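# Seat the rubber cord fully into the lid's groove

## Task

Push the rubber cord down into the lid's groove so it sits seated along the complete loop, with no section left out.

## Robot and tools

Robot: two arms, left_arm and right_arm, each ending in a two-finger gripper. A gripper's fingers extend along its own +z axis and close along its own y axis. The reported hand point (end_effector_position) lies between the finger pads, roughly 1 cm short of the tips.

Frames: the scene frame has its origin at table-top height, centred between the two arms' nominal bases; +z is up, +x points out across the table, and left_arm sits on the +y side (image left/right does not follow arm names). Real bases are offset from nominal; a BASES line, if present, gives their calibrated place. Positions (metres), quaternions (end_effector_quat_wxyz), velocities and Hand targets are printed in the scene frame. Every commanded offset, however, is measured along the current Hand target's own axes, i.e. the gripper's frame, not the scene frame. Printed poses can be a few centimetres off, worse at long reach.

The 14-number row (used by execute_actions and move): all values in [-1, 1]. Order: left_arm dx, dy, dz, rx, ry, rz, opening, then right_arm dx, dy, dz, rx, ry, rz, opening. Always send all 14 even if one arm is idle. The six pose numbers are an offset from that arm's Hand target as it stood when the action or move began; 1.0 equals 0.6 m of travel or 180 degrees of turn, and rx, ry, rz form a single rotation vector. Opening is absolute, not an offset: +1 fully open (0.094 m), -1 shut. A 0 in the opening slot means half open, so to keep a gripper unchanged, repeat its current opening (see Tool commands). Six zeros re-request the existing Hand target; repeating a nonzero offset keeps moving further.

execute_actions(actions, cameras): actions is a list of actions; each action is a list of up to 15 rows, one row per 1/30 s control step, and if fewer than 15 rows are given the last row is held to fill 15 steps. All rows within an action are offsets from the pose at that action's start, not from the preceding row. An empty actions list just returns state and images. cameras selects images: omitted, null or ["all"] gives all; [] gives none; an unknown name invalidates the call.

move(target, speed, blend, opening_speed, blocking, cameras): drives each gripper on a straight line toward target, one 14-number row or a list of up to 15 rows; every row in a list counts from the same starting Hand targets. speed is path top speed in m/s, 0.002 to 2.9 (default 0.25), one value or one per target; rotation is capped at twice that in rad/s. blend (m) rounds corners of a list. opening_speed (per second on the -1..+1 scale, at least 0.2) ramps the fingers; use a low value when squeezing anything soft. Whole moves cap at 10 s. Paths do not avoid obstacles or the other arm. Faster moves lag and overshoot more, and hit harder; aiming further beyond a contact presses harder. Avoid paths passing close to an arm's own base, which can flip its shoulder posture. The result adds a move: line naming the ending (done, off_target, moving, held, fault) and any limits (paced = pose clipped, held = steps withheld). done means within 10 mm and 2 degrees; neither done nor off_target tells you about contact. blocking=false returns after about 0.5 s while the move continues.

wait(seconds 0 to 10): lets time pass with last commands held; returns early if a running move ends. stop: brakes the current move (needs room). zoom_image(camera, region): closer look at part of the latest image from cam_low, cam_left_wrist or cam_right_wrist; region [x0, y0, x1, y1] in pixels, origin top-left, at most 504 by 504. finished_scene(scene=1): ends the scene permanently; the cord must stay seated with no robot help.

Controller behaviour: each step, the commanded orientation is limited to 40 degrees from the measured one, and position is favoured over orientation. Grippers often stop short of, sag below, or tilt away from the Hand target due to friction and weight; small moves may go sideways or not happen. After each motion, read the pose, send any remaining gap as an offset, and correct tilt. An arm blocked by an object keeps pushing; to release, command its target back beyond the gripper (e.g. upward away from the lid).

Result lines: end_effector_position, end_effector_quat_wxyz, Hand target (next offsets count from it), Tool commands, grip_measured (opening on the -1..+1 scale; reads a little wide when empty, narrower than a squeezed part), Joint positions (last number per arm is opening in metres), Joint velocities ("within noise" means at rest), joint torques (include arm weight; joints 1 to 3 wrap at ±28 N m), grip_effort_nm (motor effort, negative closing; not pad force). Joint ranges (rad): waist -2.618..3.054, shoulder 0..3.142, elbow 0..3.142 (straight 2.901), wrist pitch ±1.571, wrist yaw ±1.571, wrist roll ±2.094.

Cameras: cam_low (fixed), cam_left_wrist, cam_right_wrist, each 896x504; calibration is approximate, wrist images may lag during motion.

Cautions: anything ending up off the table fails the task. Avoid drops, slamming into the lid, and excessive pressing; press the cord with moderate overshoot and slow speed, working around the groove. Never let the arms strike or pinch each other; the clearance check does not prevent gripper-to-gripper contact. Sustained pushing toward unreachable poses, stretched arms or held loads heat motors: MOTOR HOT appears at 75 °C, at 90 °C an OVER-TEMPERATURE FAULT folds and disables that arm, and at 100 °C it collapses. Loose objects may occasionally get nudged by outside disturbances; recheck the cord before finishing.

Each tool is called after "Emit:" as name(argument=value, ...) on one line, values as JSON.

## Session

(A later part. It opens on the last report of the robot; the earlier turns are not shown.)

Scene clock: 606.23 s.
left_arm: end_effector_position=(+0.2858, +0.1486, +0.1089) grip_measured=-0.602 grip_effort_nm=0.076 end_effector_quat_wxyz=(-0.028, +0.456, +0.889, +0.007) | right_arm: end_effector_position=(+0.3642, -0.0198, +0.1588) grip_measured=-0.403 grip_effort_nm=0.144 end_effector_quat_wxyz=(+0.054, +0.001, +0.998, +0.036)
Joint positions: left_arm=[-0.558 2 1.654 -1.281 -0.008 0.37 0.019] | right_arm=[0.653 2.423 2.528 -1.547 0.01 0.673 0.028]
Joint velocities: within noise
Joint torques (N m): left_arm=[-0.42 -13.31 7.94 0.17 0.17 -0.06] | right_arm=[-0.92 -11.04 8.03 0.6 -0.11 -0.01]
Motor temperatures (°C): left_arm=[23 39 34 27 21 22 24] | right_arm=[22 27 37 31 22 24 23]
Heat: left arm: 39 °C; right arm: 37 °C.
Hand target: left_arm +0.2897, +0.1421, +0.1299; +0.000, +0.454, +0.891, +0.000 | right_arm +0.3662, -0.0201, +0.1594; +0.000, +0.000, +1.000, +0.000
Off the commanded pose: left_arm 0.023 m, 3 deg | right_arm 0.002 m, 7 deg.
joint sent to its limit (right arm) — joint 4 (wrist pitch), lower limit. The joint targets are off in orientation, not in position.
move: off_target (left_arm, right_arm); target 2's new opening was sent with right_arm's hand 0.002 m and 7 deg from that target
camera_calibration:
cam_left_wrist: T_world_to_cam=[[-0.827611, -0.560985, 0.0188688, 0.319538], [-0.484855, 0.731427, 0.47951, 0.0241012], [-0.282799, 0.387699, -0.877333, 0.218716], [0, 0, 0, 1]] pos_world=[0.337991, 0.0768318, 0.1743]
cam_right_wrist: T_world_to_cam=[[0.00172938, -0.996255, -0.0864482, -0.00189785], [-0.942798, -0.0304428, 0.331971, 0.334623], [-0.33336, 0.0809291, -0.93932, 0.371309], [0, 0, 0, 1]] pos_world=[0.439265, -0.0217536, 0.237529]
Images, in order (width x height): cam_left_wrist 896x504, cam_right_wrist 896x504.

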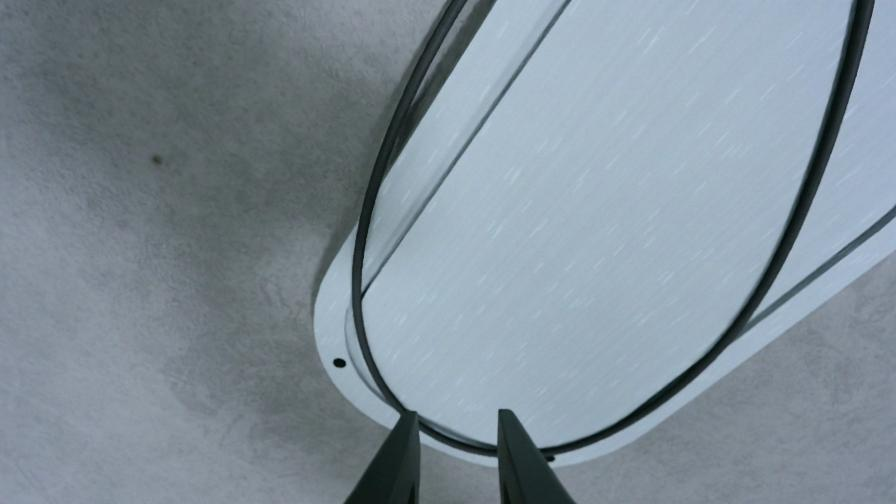

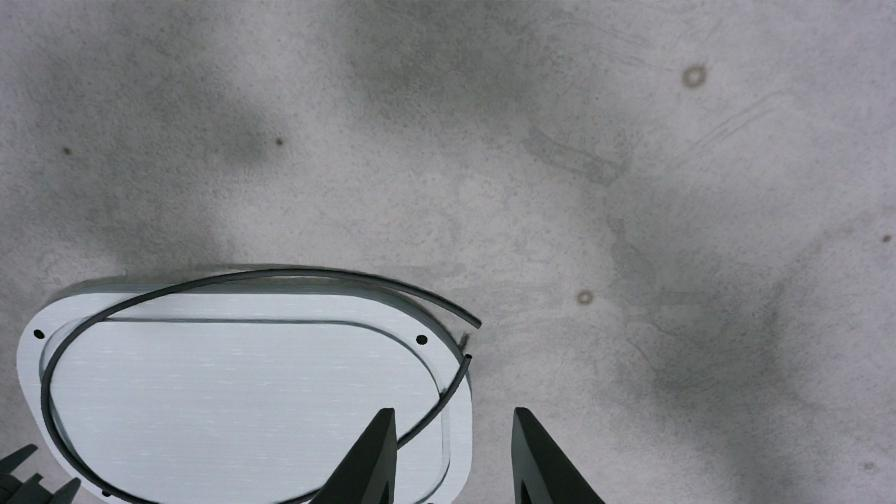

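Emit:
move(target=[[0.2365,-0.0135,-0.083,0,0,-0.3,-0.6, 0,0,0,0,0,0,-0.4],[0.2365,-0.0135,-0.083,0,0,-0.3,-0.6, 0.085,0.0183,0.183,0,0,-0.278,-0.4]], speed=0.15, cameras=["cam_left_wrist","cam_right_wrist"])

Scene clock: 626.93 s.
left_arm: end_effector_position=(+0.2056, +0.2498, +0.1774) grip_measured=-0.602 grip_effort_nm=0.076 end_effector_quat_wxyz=(+0.001, +0.008, +1.000, +0.004) | right_arm: end_effector_position=(+0.3140, -0.0163, +0.0311) grip_measured=-0.402 grip_effort_nm=0.144 end_effector_quat_wxyz=(-0.022, -0.415, +0.909, -0.012)
Joint positions: left_arm=[-0.392 1.482 1.319 -1.407 -0.008 -0.395 0.019] | right_arm=[0.728 2.405 1.99 -1.205 0.008 -0.11 0.028]
Joint velocities: within noise
Joint torques (N m): left_arm=[0.34 -7.39 4.57 0.31 0.08 -0.08] | right_arm=[0.18 -15.99 5.81 0.44 -0.13 -0.04]
Motor temperatures (°C): left_arm=[23 40 35 26 21 22 23] | right_arm=[22 32 36 30 22 24 23]
Heat: left arm: 40 °C; right arm: 36 °C.
Hand target: left_arm +0.1998, +0.2522, +0.1796; +0.000, +0.000, +1.000, +0.000 | right_arm +0.3153, -0.0091, +0.0496; +0.000, -0.422, +0.906, +0.000
Off the commanded pose: left_arm 0.007 m, 1 deg | right_arm 0.020 m, 3 deg.
move: off_target (right_arm)
camera_calibration:
cam_left_wrist: T_world_to_cam=[[-0.043552, -0.999046, -0.00322674, 0.260792], [-0.902961, 0.0379808, 0.428042, 0.146711], [-0.427511, 0.0215557, -0.903753, 0.342888], [0, 0, 0, 1]] pos_world=[0.290421, 0.24758, 0.247929]
cam_right_wrist: T_world_to_cam=[[0.753714, -0.657103, -0.0114259, -0.24234], [-0.573298, -0.665889, 0.477411, 0.198908], [-0.321317, -0.353281, -0.878606, 0.221532], [0, 0, 0, 1]] pos_world=[0.367871, 0.0514714, 0.0969099]
Images, in order (width x height): cam_left_wrist 896x504, cam_right_wrist 896x504.

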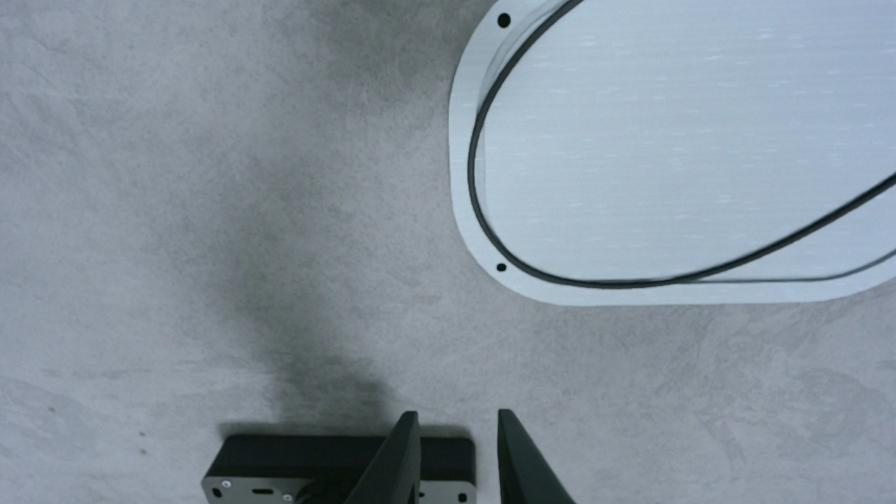

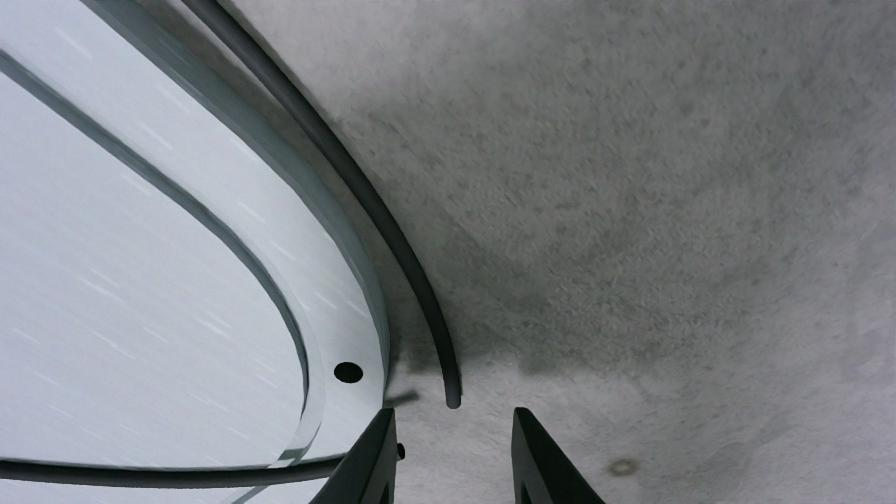

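Emit:
move(target=[0,0,0,0,0,0,-0.6, -0.0232,0.0038,0.025,0,0,0,-0.6], speed=0.08, cameras=["cam_right_wrist"])

Scene clock: 635.13 s.
left_arm: end_effector_position=(+0.2055, +0.2498, +0.1774) grip_measured=-0.602 grip_effort_nm=0.076 end_effector_quat_wxyz=(+0.001, +0.008, +1.000, +0.004) | right_arm: end_effector_position=(+0.3216, -0.0045, +0.0362) grip_measured=-0.597 grip_effort_nm=-0.125 end_effector_quat_wxyz=(-0.004, -0.419, +0.908, -0.006)
Joint positions: left_arm=[-0.392 1.482 1.319 -1.408 -0.008 -0.396 0.019] | right_arm=[0.735 2.42 2.037 -1.199 0.008 -0.111 0.019]
Joint velocities: within noise
Joint torques (N m): left_arm=[0.46 -7.25 4.37 0.31 0.07 -0.09] | right_arm=[0.21 -10.7 8.1 0.48 -0.15 0.05]
Motor temperatures (°C): left_arm=[23 39 35 26 21 22 23] | right_arm=[22 37 36 29 22 24 23]
Heat: left arm: 39 °C; right arm: 37 °C.
Hand target: left_arm +0.1998, +0.2522, +0.1796; +0.001, +0.000, +1.000, +0.000 | right_arm +0.3225, +0.0030, +0.0345; +0.000, -0.423, +0.906, +0.000
Off the commanded pose: left_arm 0.007 m, 1 deg | right_arm 0.008 m, 1 deg.
move: done
camera_calibration:
cam_right_wrist: T_world_to_cam=[[0.759722, -0.650209, -0.00707793, -0.242303], [-0.580741, -0.683369, 0.442432, 0.212349], [-0.292511, -0.332015, -0.896774, 0.224144], [0, 0, 0, 1]] pos_world=[0.372967, 0.0619848, 0.105341]
Images, in order (width x height): cam_right_wrist 896x504.

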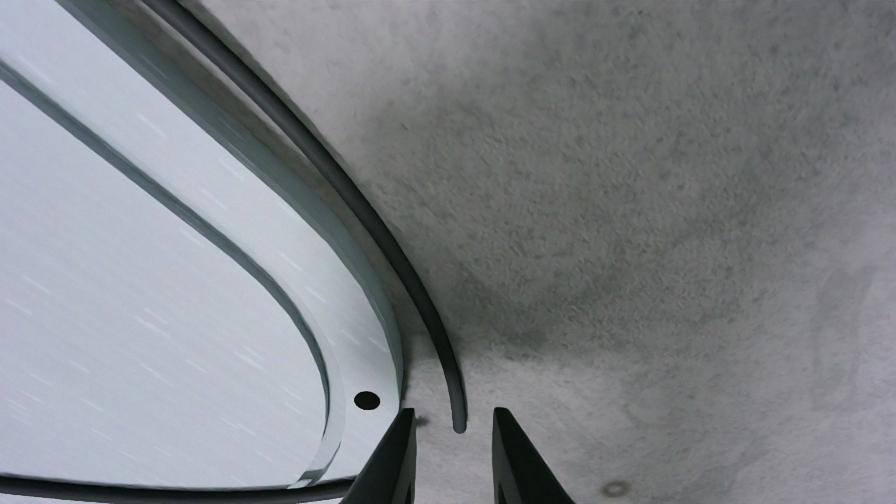

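Emit:
move(target=[0,0,0,0,0,0,-0.6, 0.0,0.005,0.0375,0,0,0,-0.6], speed=0.06, cameras=["cam_right_wrist"])

Scene clock: 640.63 s.
left_arm: end_effector_position=(+0.2055, +0.2498, +0.1774) grip_measured=-0.602 grip_effort_nm=0.076 end_effector_quat_wxyz=(+0.001, +0.008, +1.000, +0.004) | right_arm: end_effector_position=(+0.3237, -0.0008, +0.0208) grip_measured=-0.598 grip_effort_nm=-0.115 end_effector_quat_wxyz=(+0.003, -0.421, +0.907, -0.005)
Joint positions: left_arm=[-0.392 1.482 1.319 -1.408 -0.008 -0.396 0.019] | right_arm=[0.739 2.437 2.006 -1.138 0.012 -0.111 0.019]
Joint velocities: within noise
Joint torques (N m): left_arm=[0.47 -7.27 4.67 0.32 0.14 -0.05] | right_arm=[0.38 -10.76 5.85 0.67 -0.17 0.11]
Motor temperatures (°C): left_arm=[23 38 35 26 21 22 23] | right_arm=[22 36 36 29 22 24 23]
Heat: left arm: 38 °C; right arm: 36 °C.
Hand target: left_arm +0.1999, +0.2522, +0.1796; +0.001, +0.000, +1.000, +0.000 | right_arm +0.3201, +0.0049, +0.0119; +0.000, -0.423, +0.906, +0.000
Off the commanded pose: left_arm 0.007 m, 1 deg | right_arm 0.011 m, 1 deg.
move: off_target (right_arm)
camera_calibration:
cam_right_wrist: T_world_to_cam=[[0.762503, -0.646982, -0.00193385, -0.242589], [-0.583001, -0.688388, 0.431546, 0.223817], [-0.280534, -0.327928, -0.902089, 0.208402], [0, 0, 0, 1]] pos_world=[0.373924, 0.0654628, 0.0909403]
Images, in order (width x height): cam_right_wrist 896x504.

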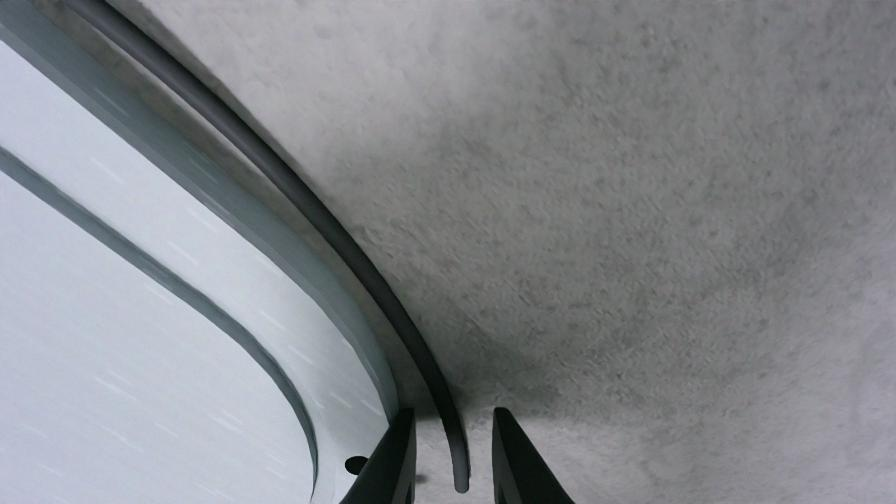

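Emit:
move(target=[[0,0,0,0,0,0,-0.6, 0.0,0.0,0.012,0,0,0,-0.6],[0,0,0,0,0,0,-0.6, 0.0,0.0,0.012,0,0,0,-0.96]], speed=0.06, opening_speed=0.8, cameras=["cam_right_wrist"])

Scene clock: 644.60 s.
left_arm: end_effector_position=(+0.2055, +0.2498, +0.1774) grip_measured=-0.602 grip_effort_nm=0.081 end_effector_quat_wxyz=(+0.001, +0.008, +1.000, +0.004) | right_arm: end_effector_position=(+0.3257, +0.0015, +0.0151) grip_measured=-0.950 grip_effort_nm=-0.891 end_effector_quat_wxyz=(+0.009, -0.421, +0.907, -0.003)
Joint positions: left_arm=[-0.392 1.482 1.319 -1.408 -0.008 -0.396 0.019] | right_arm=[0.739 2.442 1.993 -1.107 0.011 -0.111 0.002]
Joint velocities: within noise
Joint torques (N m): left_arm=[0.43 -7.32 4.46 0.33 0.11 -0.04] | right_arm=[0.44 -10.59 5.7 0.61 -0.15 0.11]
Motor temperatures (°C): left_arm=[23 38 35 26 21 22 23] | right_arm=[22 36 36 29 22 24 23]
Heat: left arm: 38 °C; right arm: 36 °C.
Hand target: left_arm +0.1999, +0.2522, +0.1796; +0.001, +0.000, +1.000, +0.000 | right_arm +0.3201, +0.0050, +0.0048; +0.000, -0.423, +0.906, +0.000
Off the commanded pose: left_arm 0.007 m, 1 deg | right_arm 0.012 m, 1 deg.
move: off_target (right_arm); target 2's new opening was sent with right_arm's hand 0.013 m and 1 deg from that target
camera_calibration:
cam_right_wrist: T_world_to_cam=[[0.762512, -0.646971, -0.00206979, -0.242634], [-0.58646, -0.692538, 0.420067, 0.230377], [-0.273204, -0.319092, -0.907491, 0.202348], [0, 0, 0, 1]] pos_world=[0.375401, 0.067135, 0.0863528]
Images, in order (width x height): cam_right_wrist 896x504.

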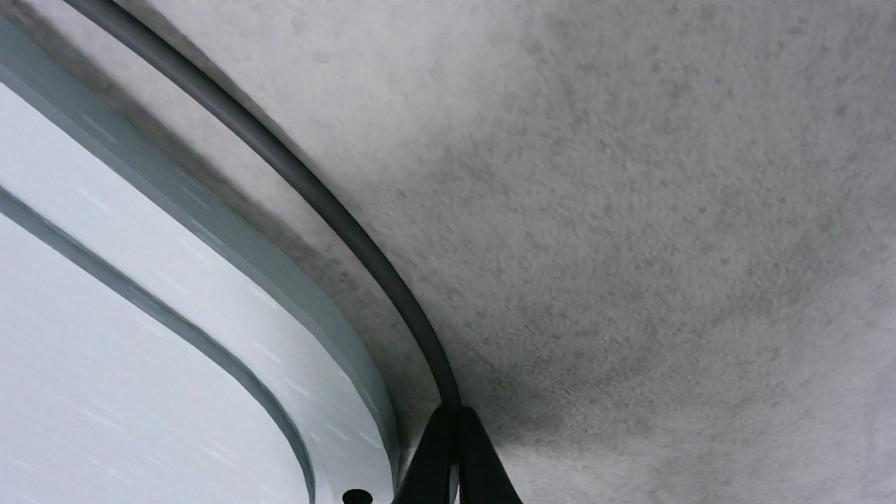

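Emit:
move(target=[[0,0,0,0,0,0,-0.6, 0.0,0.0,-0.1,0,0,0,-0.97],[0,0,0,0,0,0,-0.6, 0.058,0.0755,-0.1,0,0,0.278,-0.97],[0,0,0,0,0,0,-0.6, 0.058,0.0755,-0.04,0,0,0.278,-0.97]], speed=0.08)

Scene clock: 661.83 s.
left_arm: end_effector_position=(+0.2054, +0.2499, +0.1774) grip_measured=-0.602 grip_effort_nm=0.076 end_effector_quat_wxyz=(+0.001, +0.008, +1.000, +0.004) | right_arm: end_effector_position=(+0.2641, +0.0022, +0.0290) grip_measured=-0.959 grip_effort_nm=-1.023 end_effector_quat_wxyz=(-0.007, -0.002, +1.000, -0.010)
Joint positions: left_arm=[-0.392 1.482 1.319 -1.408 -0.008 -0.396 0.019] | right_arm=[0.836 2.286 1.773 -1.082 0.003 0.852 0.002]
Joint velocities: within noise
Joint torques (N m): left_arm=[0.65 -7.64 4.26 0.35 0.12 -0.08] | right_arm=[0.31 -12.04 4.72 0.69 -0.05 0.13]
Motor temperatures (°C): left_arm=[23 36 35 26 21 22 23] | right_arm=[22 39 35 28 22 24 23]
Heat: left arm: 36 °C; right arm: 39 °C.
Hand target: left_arm +0.1998, +0.2522, +0.1796; +0.000, +0.000, +1.000, +0.000 | right_arm +0.2631, +0.0073, +0.0287; +0.000, +0.001, +1.000, +0.000
Off the commanded pose: left_arm 0.006 m, 1 deg | right_arm 0.005 m, 1 deg.
move: done
camera_calibration:
cam_left_wrist: T_world_to_cam=[[-0.0431934, -0.99906, -0.00359365, 0.260873], [-0.902695, 0.0374852, 0.428646, 0.146425], [-0.428109, 0.0217586, -0.903465, 0.342852], [0, 0, 0, 1]] pos_world=[0.290223, 0.24768, 0.247928]
cam_right_wrist: T_world_to_cam=[[0.00113905, -0.999982, 0.00585633, 0.00645434], [-0.896052, 0.00157928, 0.443946, 0.268405], [-0.443947, -0.00575325, -0.896034, 0.242404], [0, 0, 0, 1]] pos_world=[0.348112, 0.00742494, 0.098007]

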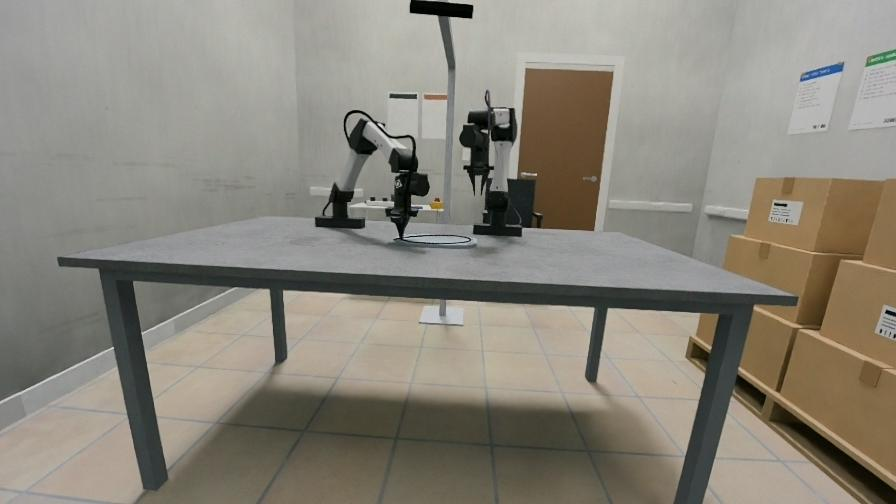

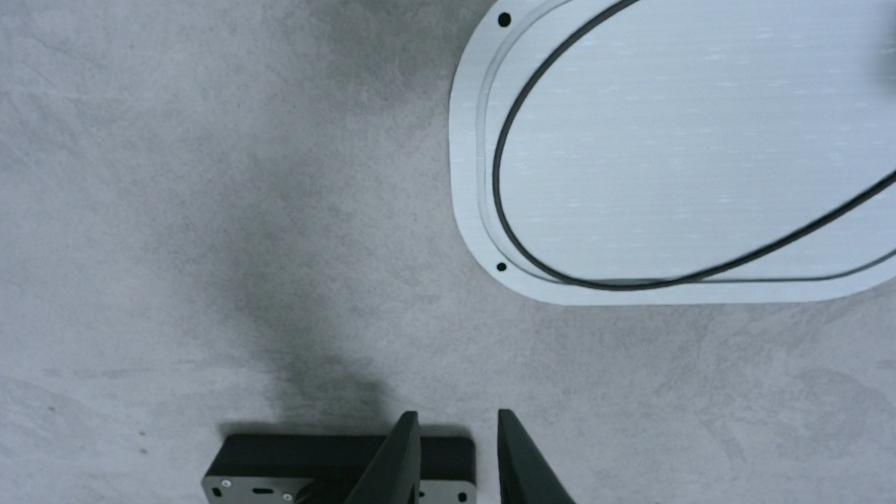

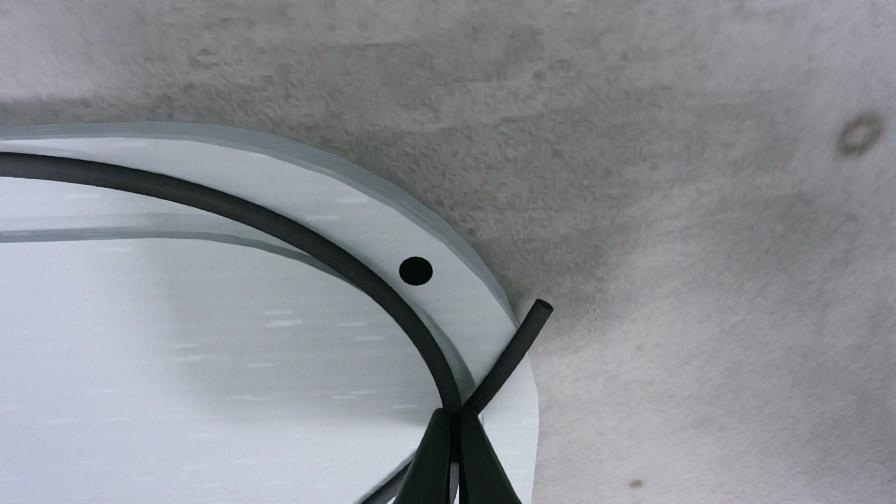

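Emit:
move(target=[-0.05,-0.0367,0.225,0,0,0,-0.6, 0,0,0,0,0,0,-0.97], speed=0.15, cameras=["cam_left_wrist"])

Scene clock: 670.20 s.
left_arm: end_effector_position=(+0.2309, +0.2324, +0.0493) grip_measured=-0.602 grip_effort_nm=0.081 end_effector_quat_wxyz=(+0.003, +0.003, +1.000, +0.002) | right_arm: end_effector_position=(+0.2643, +0.0024, +0.0290) grip_measured=-0.959 grip_effort_nm=-1.023 end_effector_quat_wxyz=(-0.006, -0.001, +1.000, -0.010)
Joint positions: left_arm=[-0.412 1.684 1 -0.884 -0.007 -0.425 0.019] | right_arm=[0.836 2.286 1.773 -1.08 0.003 0.852 0.002]
Joint velocities: within noise
Joint torques (N m): left_arm=[-0.34 -5.49 4.26 0.59 0.08 -0.03] | right_arm=[0.36 -11.99 4.74 0.71 -0.07 0.17]
Motor temperatures (°C): left_arm=[23 36 35 26 21 22 23] | right_arm=[22 39 35 28 22 24 24]
Heat: left arm: 36 °C; right arm: 39 °C.
Hand target: left_arm +0.2299, +0.2301, +0.0447; +0.000, +0.000, +1.000, +0.000 | right_arm +0.2631, +0.0073, +0.0287; +0.000, +0.000, +1.000, +0.000
Off the commanded pose: left_arm 0.005 m, 0 deg | right_arm 0.005 m, 1 deg.
move: done
camera_calibration:
cam_left_wrist: T_world_to_cam=[[-0.0344205, -0.999407, -0.000931271, 0.24194], [-0.904369, 0.0307507, 0.425642, 0.227138], [-0.425361, 0.0154931, -0.904891, 0.239241], [0, 0, 0, 1]] pos_world=[0.315508, 0.231105, 0.120033]
Images, in order (width x height): cam_left_wrist 896x504.

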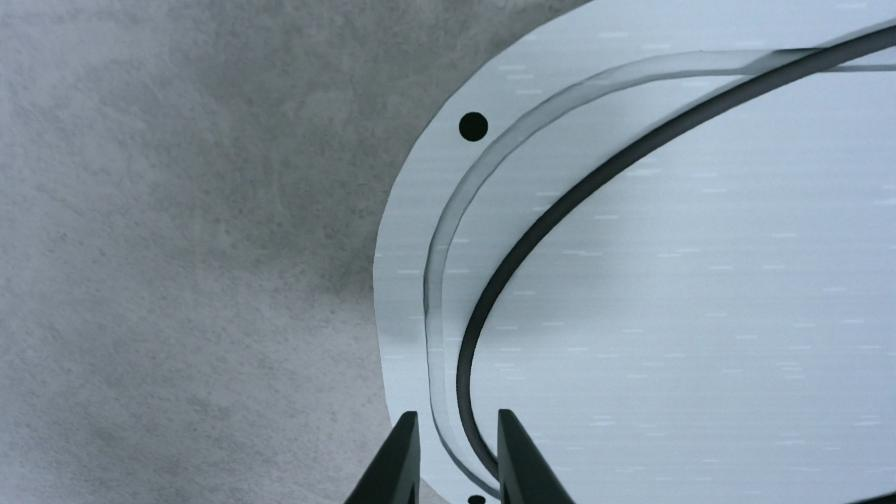

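Emit:
move(target=[[0,0.0,0.035,0,0,0,-0.6, 0,0,0,0,0,0,-0.97],[0,0.0,0.05,0,0,0,-0.6, 0,0,0,0,0,0,-0.97],[0,0.0,0.05,0,0,0,-0.96, 0,0,0,0,0,0,-0.97]], speed=[0.12,0.05,0.05], cameras=["cam_left_wrist"])

Scene clock: 677.17 s.
left_arm: end_effector_position=(+0.2299, +0.2320, +0.0231) grip_measured=-0.959 grip_effort_nm=-0.662 end_effector_quat_wxyz=(-0.001, +0.003, +1.000, +0.001) | right_arm: end_effector_position=(+0.2643, +0.0025, +0.0290) grip_measured=-0.959 grip_effort_nm=-1.023 end_effector_quat_wxyz=(-0.006, -0.001, +1.000, -0.010)
Joint positions: left_arm=[-0.412 1.736 0.943 -0.78 -0.002 -0.425 0.002] | right_arm=[0.836 2.286 1.773 -1.08 0.003 0.852 0.002]
Joint velocities: left_arm=[-0.007 0.007 0.002 0.022 0.007 -0.022 -0.005] | right_arm=[within noise]
Joint torques (N m): left_arm=[-0.42 -4.9 3.52 0.82 0.06 -0.06] | right_arm=[0.29 -12.05 4.74 0.72 -0.04 0.15]
Motor temperatures (°C): left_arm=[23 35 34 26 21 22 23] | right_arm=[22 40 34 28 22 24 24]
Heat: left arm: 35 °C; right arm: 40 °C.
Hand target: left_arm +0.2299, +0.2301, +0.0146; +0.000, +0.000, +1.000, +0.000 | right_arm +0.2630, +0.0073, +0.0287; +0.000, +0.000, +1.000, +0.000
Off the commanded pose: left_arm 0.009 m, 0 deg | right_arm 0.005 m, 1 deg.
move: done
camera_calibration:
cam_left_wrist: T_world_to_cam=[[-0.0336908, -0.999431, 0.00171878, 0.241233], [-0.901548, 0.0311333, 0.431558, 0.236462], [-0.431366, 0.01299, -0.902083, 0.217031], [0, 0, 0, 1]] pos_world=[0.314929, 0.230915, 0.0933186]
Images, in order (width x height): cam_left_wrist 896x504.

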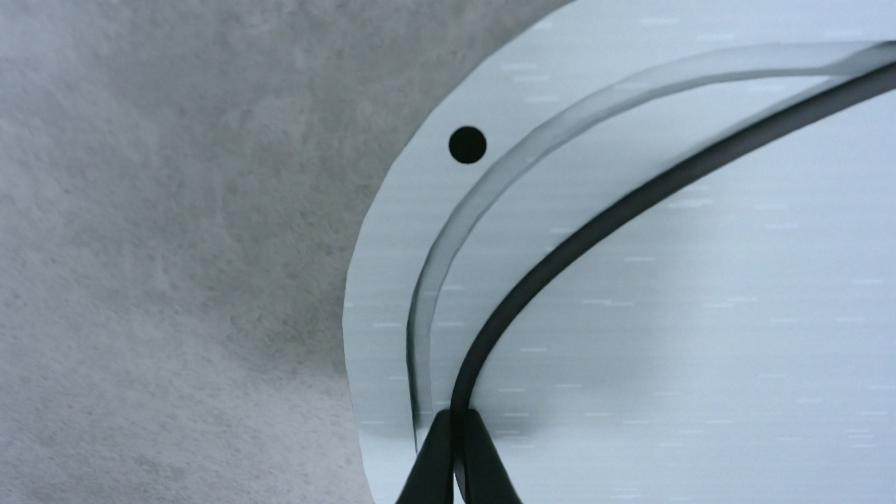

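Emit:
move(target=[[0,0.033,-0.03,0,0,0,-0.96, 0,0,0,0,0,0,-0.97],[0,0.0155,-0.015,0,0,0,-0.96, 0,0,0,0,0,0,-0.97],[0,0.0155,0.008,0,0,0,-0.96, 0,0,0,0,0,0,-0.97]], speed=0.08, cameras=["cam_left_wrist"])

Scene clock: 682.20 s.
left_arm: end_effector_position=(+0.2305, +0.2392, +0.0225) grip_measured=-0.959 grip_effort_nm=-0.662 end_effector_quat_wxyz=(+0.000, +0.003, +1.000, -0.003) | right_arm: end_effector_position=(+0.2643, +0.0026, +0.0290) grip_measured=-0.959 grip_effort_nm=-1.018 end_effector_quat_wxyz=(-0.006, -0.001, +1.000, -0.009)
Joint positions: left_arm=[-0.383 1.726 0.928 -0.771 0.005 -0.397 0.002] | right_arm=[0.836 2.286 1.773 -1.08 0.003 0.852 0.002]
Joint velocities: left_arm=[-0.007 0.002 0.017 -0.095 -0.037 -0.022 -0.004] | right_arm=[within noise]
Joint torques (N m): left_arm=[-0.13 -4.01 2.58 1.04 0.02 -0.06] | right_arm=[0.32 -12.01 4.7 0.73 -0.03 0.15]
Motor temperatures (°C): left_arm=[23 34 34 26 21 22 23] | right_arm=[22 40 34 28 22 24 24]
Heat: left arm: 34 °C; right arm: 40 °C.
Hand target: left_arm +0.2300, +0.2395, +0.0099; +0.000, +0.000, +1.000, +0.000 | right_arm +0.2631, +0.0073, +0.0287; +0.000, +0.000, +1.000, +0.000
Off the commanded pose: left_arm 0.013 m, 0 deg | right_arm 0.005 m, 1 deg.
move: off_target (left_arm)
camera_calibration:
cam_left_wrist: T_world_to_cam=[[-0.0332917, -0.999402, 0.00939635, 0.248131], [-0.901741, 0.0340901, 0.43093, 0.236435], [-0.430993, 0.00587335, -0.902336, 0.218249], [0, 0, 0, 1]] pos_world=[0.315527, 0.23864, 0.0927154]
Images, in order (width x height): cam_left_wrist 896x504.

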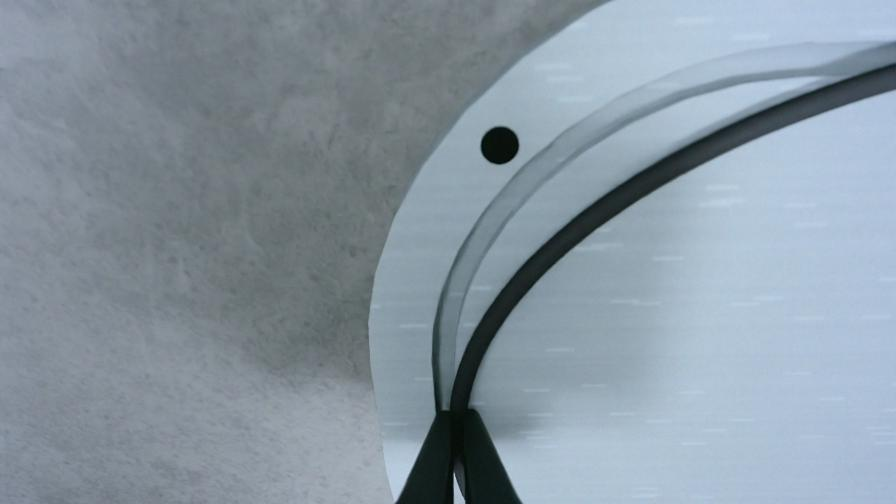

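Emit:
move(target=[[0,0.025,-0.04,0,0,0,-0.96, 0,0,0,0,0,0,-0.97],[0,0.005,-0.015,0,0,0,-0.96, 0,0,0,0,0,0,-0.97],[0,0.005,0.004,0,0,0,-0.96, 0,0,0,0,0,0,-0.97]], speed=0.08, cameras=["cam_left_wrist"])

Scene clock: 686.47 s.
left_arm: end_effector_position=(+0.2308, +0.2419, +0.0223) grip_measured=-0.958 grip_effort_nm=-0.442 end_effector_quat_wxyz=(+0.002, +0.004, +1.000, -0.004) | right_arm: end_effector_position=(+0.2643, +0.0026, +0.0290) grip_measured=-0.959 grip_effort_nm=-1.018 end_effector_quat_wxyz=(-0.006, -0.001, +1.000, -0.009)
Joint positions: left_arm=[-0.372 1.719 0.919 -0.765 0.007 -0.383 0.002] | right_arm=[0.836 2.286 1.773 -1.08 0.003 0.852 0.002]
Joint velocities: left_arm=[0.007 -0.027 0.002 -0.066 -0.022 0.022 0.007] | right_arm=[within noise]
Joint torques (N m): left_arm=[-0.4 -3.49 2.54 1.09 -0.02 -0.08] | right_arm=[0.28 -11.99 4.68 0.71 -0.05 0.16]
Motor temperatures (°C): left_arm=[23 34 34 26 21 22 23] | right_arm=[22 40 34 28 22 24 24]
Heat: left arm: 34 °C; right arm: 40 °C.
Hand target: left_arm +0.2299, +0.2425, +0.0075; +0.001, +0.000, +1.000, +0.000 | right_arm +0.2630, +0.0073, +0.0287; +0.000, +0.000, +1.000, +0.000
Off the commanded pose: left_arm 0.015 m, 1 deg | right_arm 0.005 m, 1 deg.
move: off_target (left_arm)
camera_calibration:
cam_left_wrist: T_world_to_cam=[[-0.0363396, -0.999256, 0.0129267, 0.251435], [-0.903323, 0.0383778, 0.427241, 0.236142], [-0.427419, 0.00384876, -0.904045, 0.217976], [0, 0, 0, 1]] pos_world=[0.315616, 0.241346, 0.0929209]
Images, in order (width x height): cam_left_wrist 896x504.

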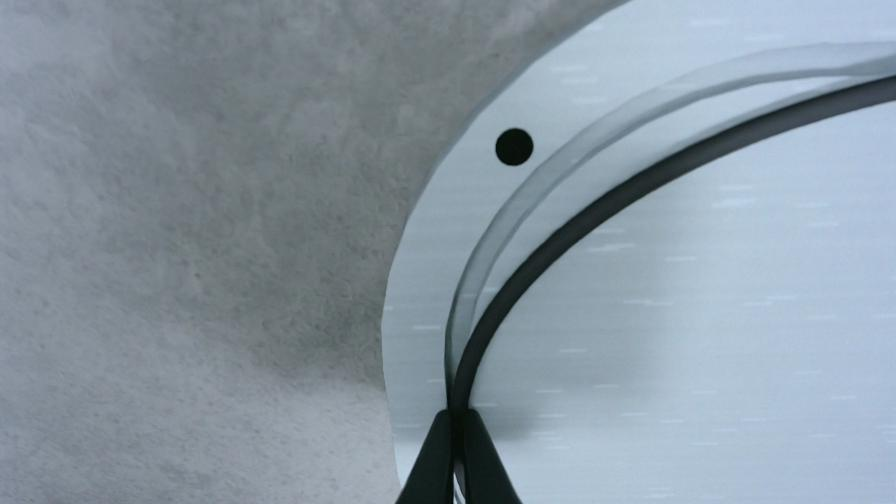

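Emit:
move(target=[[0,0,0,0,0,0,-0.6, 0,0,0,0,0,0,-0.97],[-0.01,0.0,-0.06,0,0,0,-0.6, 0,0,0,0,0,0,-0.97],[-0.01,0.0,-0.06,0,0,0,-1, 0,0,0,0,0,0,-0.97]], speed=0.12, cameras=["cam_left_wrist"])

Scene clock: 694.80 s.
left_arm: end_effector_position=(+0.2270, +0.2470, +0.0319) grip_measured=-0.996 grip_effort_nm=-0.208 end_effector_quat_wxyz=(-0.017, +0.002, +1.000, +0.011) | right_arm: end_effector_position=(+0.2643, +0.0026, +0.0290) grip_measured=-0.959 grip_effort_nm=-1.023 end_effector_quat_wxyz=(-0.006, -0.001, +1.000, -0.009)
Joint positions: left_arm=[-0.369 1.719 0.963 -0.853 -0.008 -0.383 0] | right_arm=[0.836 2.286 1.773 -1.08 0.003 0.852 0.002]
Joint velocities: within noise
Joint torques (N m): left_arm=[0.24 -8.65 6.9 0.25 0.14 -0.01] | right_arm=[0.34 -12 4.72 0.72 -0.05 0.17]
Motor temperatures (°C): left_arm=[23 33 33 27 21 22 23] | right_arm=[22 41 34 27 22 24 24]
Heat: left arm: 33 °C; right arm: 41 °C.
Hand target: left_arm +0.2360, +0.2424, +0.0435; +0.001, +0.000, +1.000, +0.000 | right_arm +0.2630, +0.0073, +0.0287; +0.000, +0.000, +1.000, +0.000
Off the commanded pose: left_arm 0.015 m, 2 deg | right_arm 0.005 m, 1 deg.
move: off_target (left_arm); target 3's new opening was sent with left_arm's hand 0.015 m and 2 deg from that target
camera_calibration:
cam_left_wrist: T_world_to_cam=[[-0.0333028, -0.999312, -0.0163528, 0.256676], [-0.887378, 0.0220366, 0.460516, 0.227688], [-0.459838, 0.0298475, -0.887501, 0.225376], [0, 0, 0, 1]] pos_world=[0.31423, 0.244755, 0.0993649]
Images, in order (width x height): cam_left_wrist 896x504.

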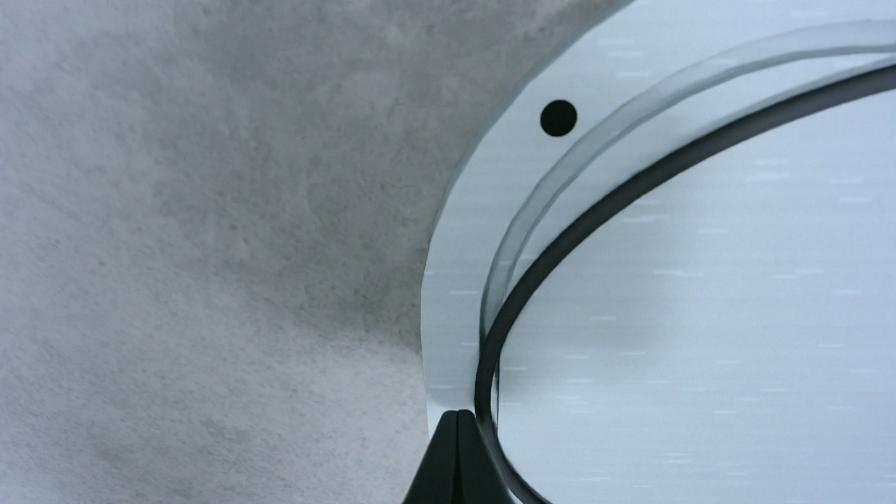

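Emit:
move(target=[[0.0,-0.006,0.0725,0,0,0,-1, 0,0,0,0,0,0,-0.97]], speed=0.08, cameras=["cam_left_wrist"])

Scene clock: 700.17 s.
left_arm: end_effector_position=(+0.2362, +0.2422, +0.0221) grip_measured=-0.996 grip_effort_nm=-0.208 end_effector_quat_wxyz=(+0.002, +0.002, +1.000, +0.003) | right_arm: end_effector_position=(+0.2643, +0.0026, +0.0290) grip_measured=-0.959 grip_effort_nm=-1.018 end_effector_quat_wxyz=(-0.006, -0.001, +1.000, -0.009)
Joint positions: left_arm=[-0.372 1.741 0.944 -0.773 -0.006 -0.386 0] | right_arm=[0.836 2.286 1.773 -1.08 0.003 0.852 0.002]
Joint velocities: within noise
Joint torques (N m): left_arm=[-0.62 -2.29 1.7 1.36 0.13 -0.09] | right_arm=[0.29 -11.99 4.77 0.71 -0.06 0.14]
Motor temperatures (°C): left_arm=[23 33 33 26 21 22 23] | right_arm=[22 41 34 27 22 24 24]
Heat: left arm: 33 °C; right arm: 41 °C.
Hand target: left_arm +0.2360, +0.2388, +0.0000; +0.001, +0.000, +1.000, +0.000 | right_arm +0.2630, +0.0073, +0.0287; +0.000, +0.000, +1.000, +0.000
Off the commanded pose: left_arm 0.022 m, 0 deg | right_arm 0.005 m, 1 deg.
move: off_target (left_arm)
camera_calibration:
cam_left_wrist: T_world_to_cam=[[-0.0324963, -0.999471, -0.00101282, 0.251403], [-0.903591, 0.0289457, 0.427418, 0.243407], [-0.427163, 0.0148047, -0.904054, 0.217256], [0, 0, 0, 1]] pos_world=[0.320913, 0.241009, 0.0926289]
Images, in order (width x height): cam_left_wrist 896x504.

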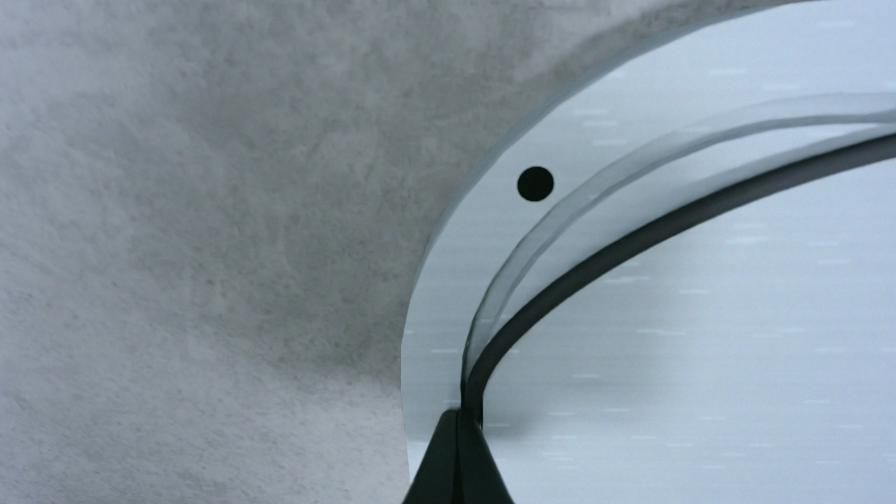

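Emit:
move(target=[[0,0,-0.08,0,0,0,-1, 0,0,0,0,0,0,-0.97],[-0.0817,-0.0363,-0.075,0,0,0.278,-0.6, 0,0,0,0,0,0,-0.97]], speed=0.12, cameras=["cam_left_wrist"])

Scene clock: 713.43 s.
left_arm: end_effector_position=(+0.2793, +0.2222, +0.0424) grip_measured=-0.602 grip_effort_nm=0.081 end_effector_quat_wxyz=(-0.003, +0.416, +0.909, +0.003) | right_arm: end_effector_position=(+0.2644, +0.0026, +0.0290) grip_measured=-0.959 grip_effort_nm=-1.018 end_effector_quat_wxyz=(-0.006, -0.001, +1.000, -0.009)
Joint positions: left_arm=[-0.378 1.874 1.206 -0.909 -0.006 0.461 0.019] | right_arm=[0.836 2.286 1.773 -1.08 0.003 0.852 0.002]
Joint velocities: within noise
Joint torques (N m): left_arm=[-0.35 -6.69 7.34 0.31 0.09 0.17] | right_arm=[0.31 -12.03 4.75 0.71 -0.03 0.14]
Motor temperatures (°C): left_arm=[23 32 34 27 21 22 23] | right_arm=[22 41 33 27 22 24 24]
Heat: left arm: 34 °C; right arm: 41 °C.
Hand target: left_arm +0.2849, +0.2170, +0.0450; +0.000, +0.423, +0.906, +0.000 | right_arm +0.2631, +0.0074, +0.0287; +0.000, +0.000, +1.000, +0.000
Off the commanded pose: left_arm 0.008 m, 1 deg | right_arm 0.005 m, 1 deg.
move: done
camera_calibration:
cam_left_wrist: T_world_to_cam=[[-0.774457, -0.632623, 0.00218448, 0.358466], [-0.568016, 0.696878, 0.437857, 0.0317122], [-0.278521, 0.337861, -0.899042, 0.140898], [0, 0, 0, 1]] pos_world=[0.334873, 0.15707, 0.112005]
Images, in order (width x height): cam_left_wrist 896x504.

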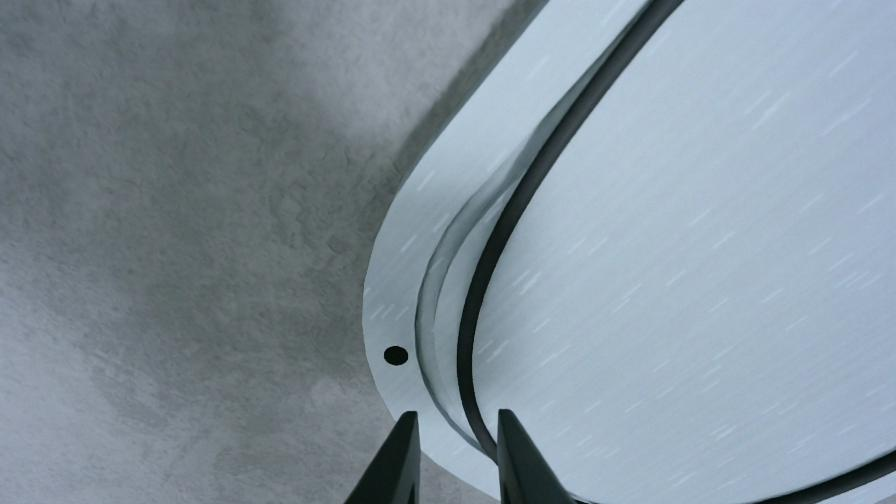

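Emit:
move(target=[[0,-0.003,0.035,0,0,0,-0.6, 0,0,0,0,0,0,-0.97],[0,-0.003,0.05,0,0,0,-0.6, 0,0,0,0,0,0,-0.97],[0,-0.003,0.05,0,0,0,-0.96, 0,0,0,0,0,0,-0.97],[0,0.035,0.02,0,0,0,-0.96, 0,0,0,0,0,0,-0.97],[0,0.0115,0.035,0,0,0,-0.96, 0,0,0,0,0,0,-0.97],[0,0.0115,0.06,0,0,0,-0.96, 0,0,0,0,0,0,-0.97]], speed=0.08, cameras=["cam_left_wrist"])

Scene clock: 725.90 s.
left_arm: end_effector_position=(+0.2921, +0.2214, +0.0239) grip_measured=-0.958 grip_effort_nm=-0.652 end_effector_quat_wxyz=(+0.006, +0.426, +0.905, +0.001) | right_arm: end_effector_position=(+0.2647, +0.0031, +0.0290) grip_measured=-0.959 grip_effort_nm=-1.018 end_effector_quat_wxyz=(-0.005, -0.001, +1.000, -0.008)
Joint positions: left_arm=[-0.363 1.932 1.204 -0.831 -0.002 0.498 0.002] | right_arm=[0.836 2.286 1.773 -1.077 0.003 0.852 0.002]
Joint velocities: within noise
Joint torques (N m): left_arm=[-0.02 -5.87 3.14 0.92 0.1 -0.02] | right_arm=[0.23 -12.01 4.72 0.67 -0.04 0.17]
Motor temperatures (°C): left_arm=[23 32 35 26 21 22 23] | right_arm=[22 42 33 27 22 24 25]
Heat: left arm: 35 °C; right arm: 42 °C.
Hand target: left_arm +0.2903, +0.2215, +0.0091; +0.000, +0.423, +0.906, +0.000 | right_arm +0.2631, +0.0073, +0.0287; +0.000, +0.000, +1.000, +0.000
Off the commanded pose: left_arm 0.015 m, 1 deg | right_arm 0.005 m, 1 deg.
move: off_target (left_arm)
camera_calibration:
cam_left_wrist: T_world_to_cam=[[-0.788763, -0.61469, -0.00306004, 0.368239], [-0.558174, 0.71414, 0.422429, 0.0412815], [-0.257477, 0.334905, -0.906391, 0.122742], [0, 0, 0, 1]] pos_world=[0.345099, 0.155765, 0.0949405]
Images, in order (width x height): cam_left_wrist 896x504.

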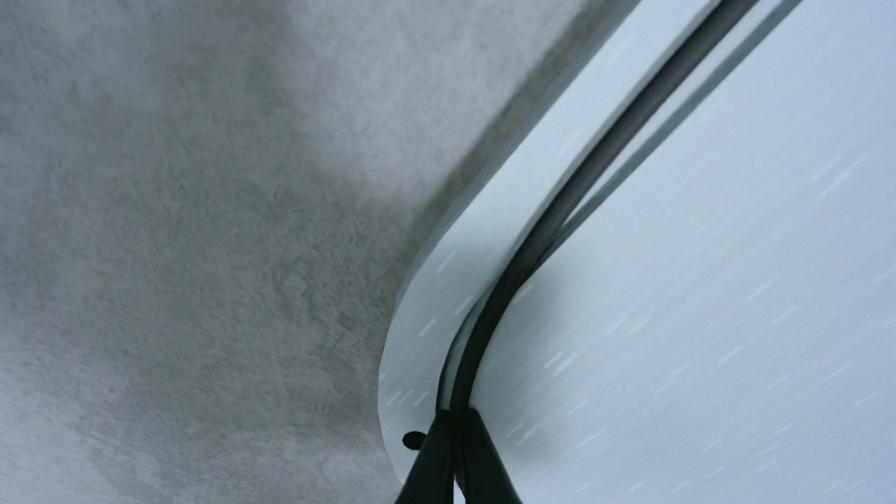

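Emit:
move(target=[[0,0.022,-0.035,0,0,0,-0.96, 0,0,0,0,0,0,-0.97],[0,0.003,-0.02,0,0,0,-0.96, 0,0,0,0,0,0,-0.97],[0,0.003,0.003,0,0,0,-0.96, 0,0,0,0,0,0,-0.97],[0,0.003,0.003,0,0,0,-0.6, 0,0,0,0,0,0,-0.97],[-0.006,0.003,-0.06,0,0,0,-0.6, 0,0,0,0,0,0,-0.97]], speed=0.09, cameras=["cam_left_wrist"])

Scene clock: 732.70 s.
left_arm: end_effector_position=(+0.2856, +0.2263, +0.0315) grip_measured=-0.602 grip_effort_nm=0.081 end_effector_quat_wxyz=(-0.020, +0.425, +0.905, +0.002) | right_arm: end_effector_position=(+0.2651, +0.0036, +0.0291) grip_measured=-0.959 grip_effort_nm=-1.023 end_effector_quat_wxyz=(-0.005, -0.001, +1.000, -0.007)
Joint positions: left_arm=[-0.359 1.935 1.241 -0.917 -0.007 0.499 0.019] | right_arm=[0.836 2.285 1.773 -1.075 0.002 0.852 0.002]
Joint velocities: within noise
Joint torques (N m): left_arm=[-0.43 -10.78 7.27 0.2 0.12 -0.06] | right_arm=[0.34 -11.97 4.72 0.67 -0.04 0.16]
Motor temperatures (°C): left_arm=[23 32 35 27 21 22 23] | right_arm=[22 42 33 27 22 24 25]
Heat: left arm: 35 °C; right arm: 42 °C.
Hand target: left_arm +0.2939, +0.2199, +0.0450; +0.000, +0.423, +0.906, +0.000 | right_arm +0.2631, +0.0073, +0.0287; +0.000, +0.000, +1.000, +0.000
Off the commanded pose: left_arm 0.017 m, 2 deg | right_arm 0.004 m, 1 deg.
move: off_target (left_arm); target 4's new opening was sent with left_arm's hand 0.017 m and 1 deg from that target
camera_calibration:
cam_left_wrist: T_world_to_cam=[[-0.786785, -0.616953, 0.0183913, 0.365364], [-0.539818, 0.702253, 0.464153, 0.0270045], [-0.299276, 0.35526, -0.885564, 0.133012], [0, 0, 0, 1]] pos_world=[0.341848, 0.159195, 0.0985366]
Images, in order (width x height): cam_left_wrist 896x504.

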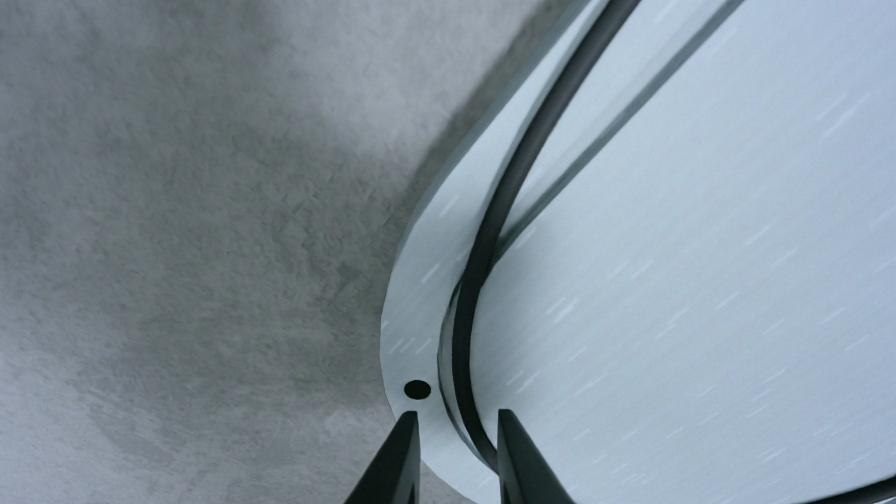

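Emit:
move(target=[[0,0,-0.01,0,0,0,-1, 0,0,0,0,0,0,-0.97],[0.003,-0.009,0.03,0,0,0,-1, 0,0,0,0,0,0,-0.97],[0.003,-0.009,0.062,0,0,0,-1, 0,0,0,0,0,0,-0.97],[0.003,0.006,0.066,0,0,0,-1, 0,0,0,0,0,0,-0.97]], speed=[0.1,0.1,0.05,0.02], cameras=["cam_left_wrist"])

Scene clock: 742.23 s.
left_arm: end_effector_position=(+0.2873, +0.2256, +0.0259) grip_measured=-0.996 grip_effort_nm=-0.212 end_effector_quat_wxyz=(-0.011, +0.422, +0.906, +0.003) | right_arm: end_effector_position=(+0.2651, +0.0037, +0.0291) grip_measured=-0.959 grip_effort_nm=-1.028 end_effector_quat_wxyz=(-0.005, -0.001, +1.000, -0.007)
Joint positions: left_arm=[-0.36 1.935 1.217 -0.874 -0.008 0.493 0] | right_arm=[0.836 2.285 1.773 -1.075 0.002 0.852 0.002]
Joint velocities: within noise
Joint torques (N m): left_arm=[0.55 -4.48 3.28 1.34 0.15 0.13] | right_arm=[0.29 -12.01 4.75 0.65 -0.03 0.17]
Motor temperatures (°C): left_arm=[23 33 36 26 21 22 23] | right_arm=[22 42 33 27 22 24 25]
Heat: left arm: 36 °C; right arm: 42 °C.
Hand target: left_arm +0.2957, +0.2235, +0.0055; +0.001, +0.423, +0.906, +0.000 | right_arm +0.2630, +0.0073, +0.0287; +0.000, +0.000, +1.000, +0.000
Off the commanded pose: left_arm 0.022 m, 1 deg | right_arm 0.004 m, 1 deg.
move: off_target (left_arm)
camera_calibration:
cam_left_wrist: T_world_to_cam=[[-0.783525, -0.62131, 0.00783294, 0.366778], [-0.551969, 0.701759, 0.450405, 0.0349718], [-0.285338, 0.34858, -0.89279, 0.126568], [0, 0, 0, 1]] pos_world=[0.342798, 0.159222, 0.0943742]
Images, in order (width x height): cam_left_wrist 896x504.

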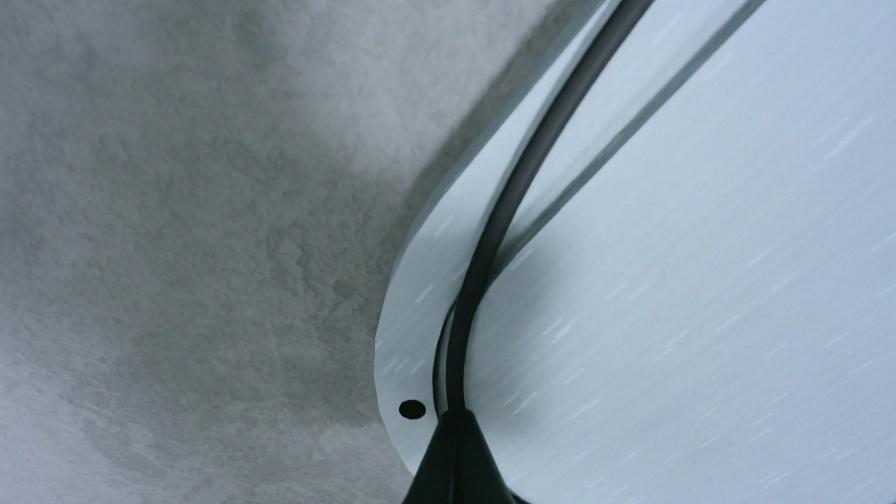

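Emit:
move(target=[[0,0.012,0.0,0,0,0,-1, 0,0,0,0,0,0,-0.97]], speed=[0.02], cameras=["cam_left_wrist"])

Scene clock: 746.93 s.
left_arm: end_effector_position=(+0.2934, +0.2291, +0.0234) grip_measured=-0.996 grip_effort_nm=-0.208 end_effector_quat_wxyz=(-0.004, +0.421, +0.907, +0.002) | right_arm: end_effector_position=(+0.2651, +0.0038, +0.0291) grip_measured=-0.959 grip_effort_nm=-1.018 end_effector_quat_wxyz=(-0.005, -0.001, +1.000, -0.007)
Joint positions: left_arm=[-0.342 1.944 1.219 -0.854 -0.004 0.508 0] | right_arm=[0.836 2.285 1.773 -1.074 0.002 0.853 0.002]
Joint velocities: within noise
Joint torques (N m): left_arm=[0.72 -4 4.3 1.11 0.12 0.12] | right_arm=[0.23 -11.99 4.71 0.65 -0.01 0.16]
Motor temperatures (°C): left_arm=[23 33 35 27 21 22 23] | right_arm=[22 42 33 26 22 24 25]
Heat: left arm: 35 °C; right arm: 42 °C.
Hand target: left_arm +0.3012, +0.2280, +0.0055; +0.001, +0.423, +0.906, +0.000 | right_arm +0.2630, +0.0073, +0.0287; +0.000, +0.001, +1.000, +0.000
Off the commanded pose: left_arm 0.020 m, 1 deg | right_arm 0.004 m, 1 deg.
move: off_target (left_arm)
camera_calibration:
cam_left_wrist: T_world_to_cam=[[-0.781871, -0.62342, 0.00505452, 0.37381], [-0.55843, 0.703921, 0.438919, 0.0387054], [-0.277189, 0.340355, -0.898512, 0.124404], [0, 0, 0, 1]] pos_world=[0.348369, 0.163453, 0.0929009]
Images, in order (width x height): cam_left_wrist 896x504.

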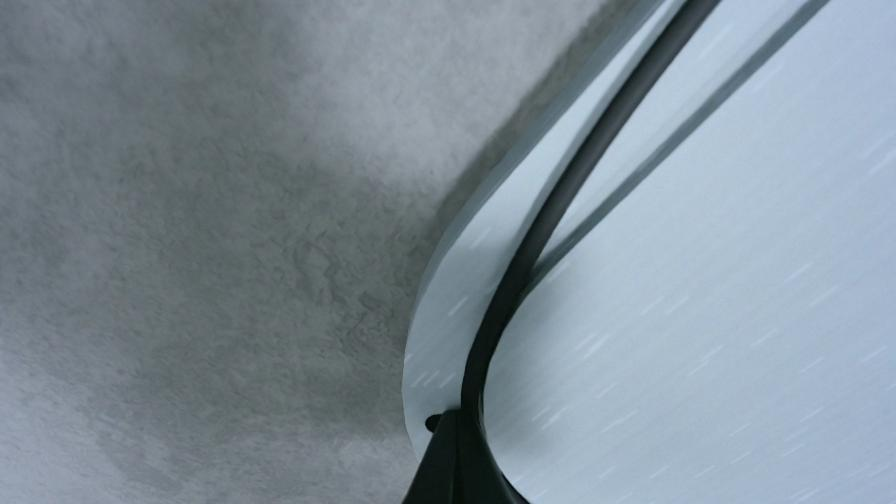

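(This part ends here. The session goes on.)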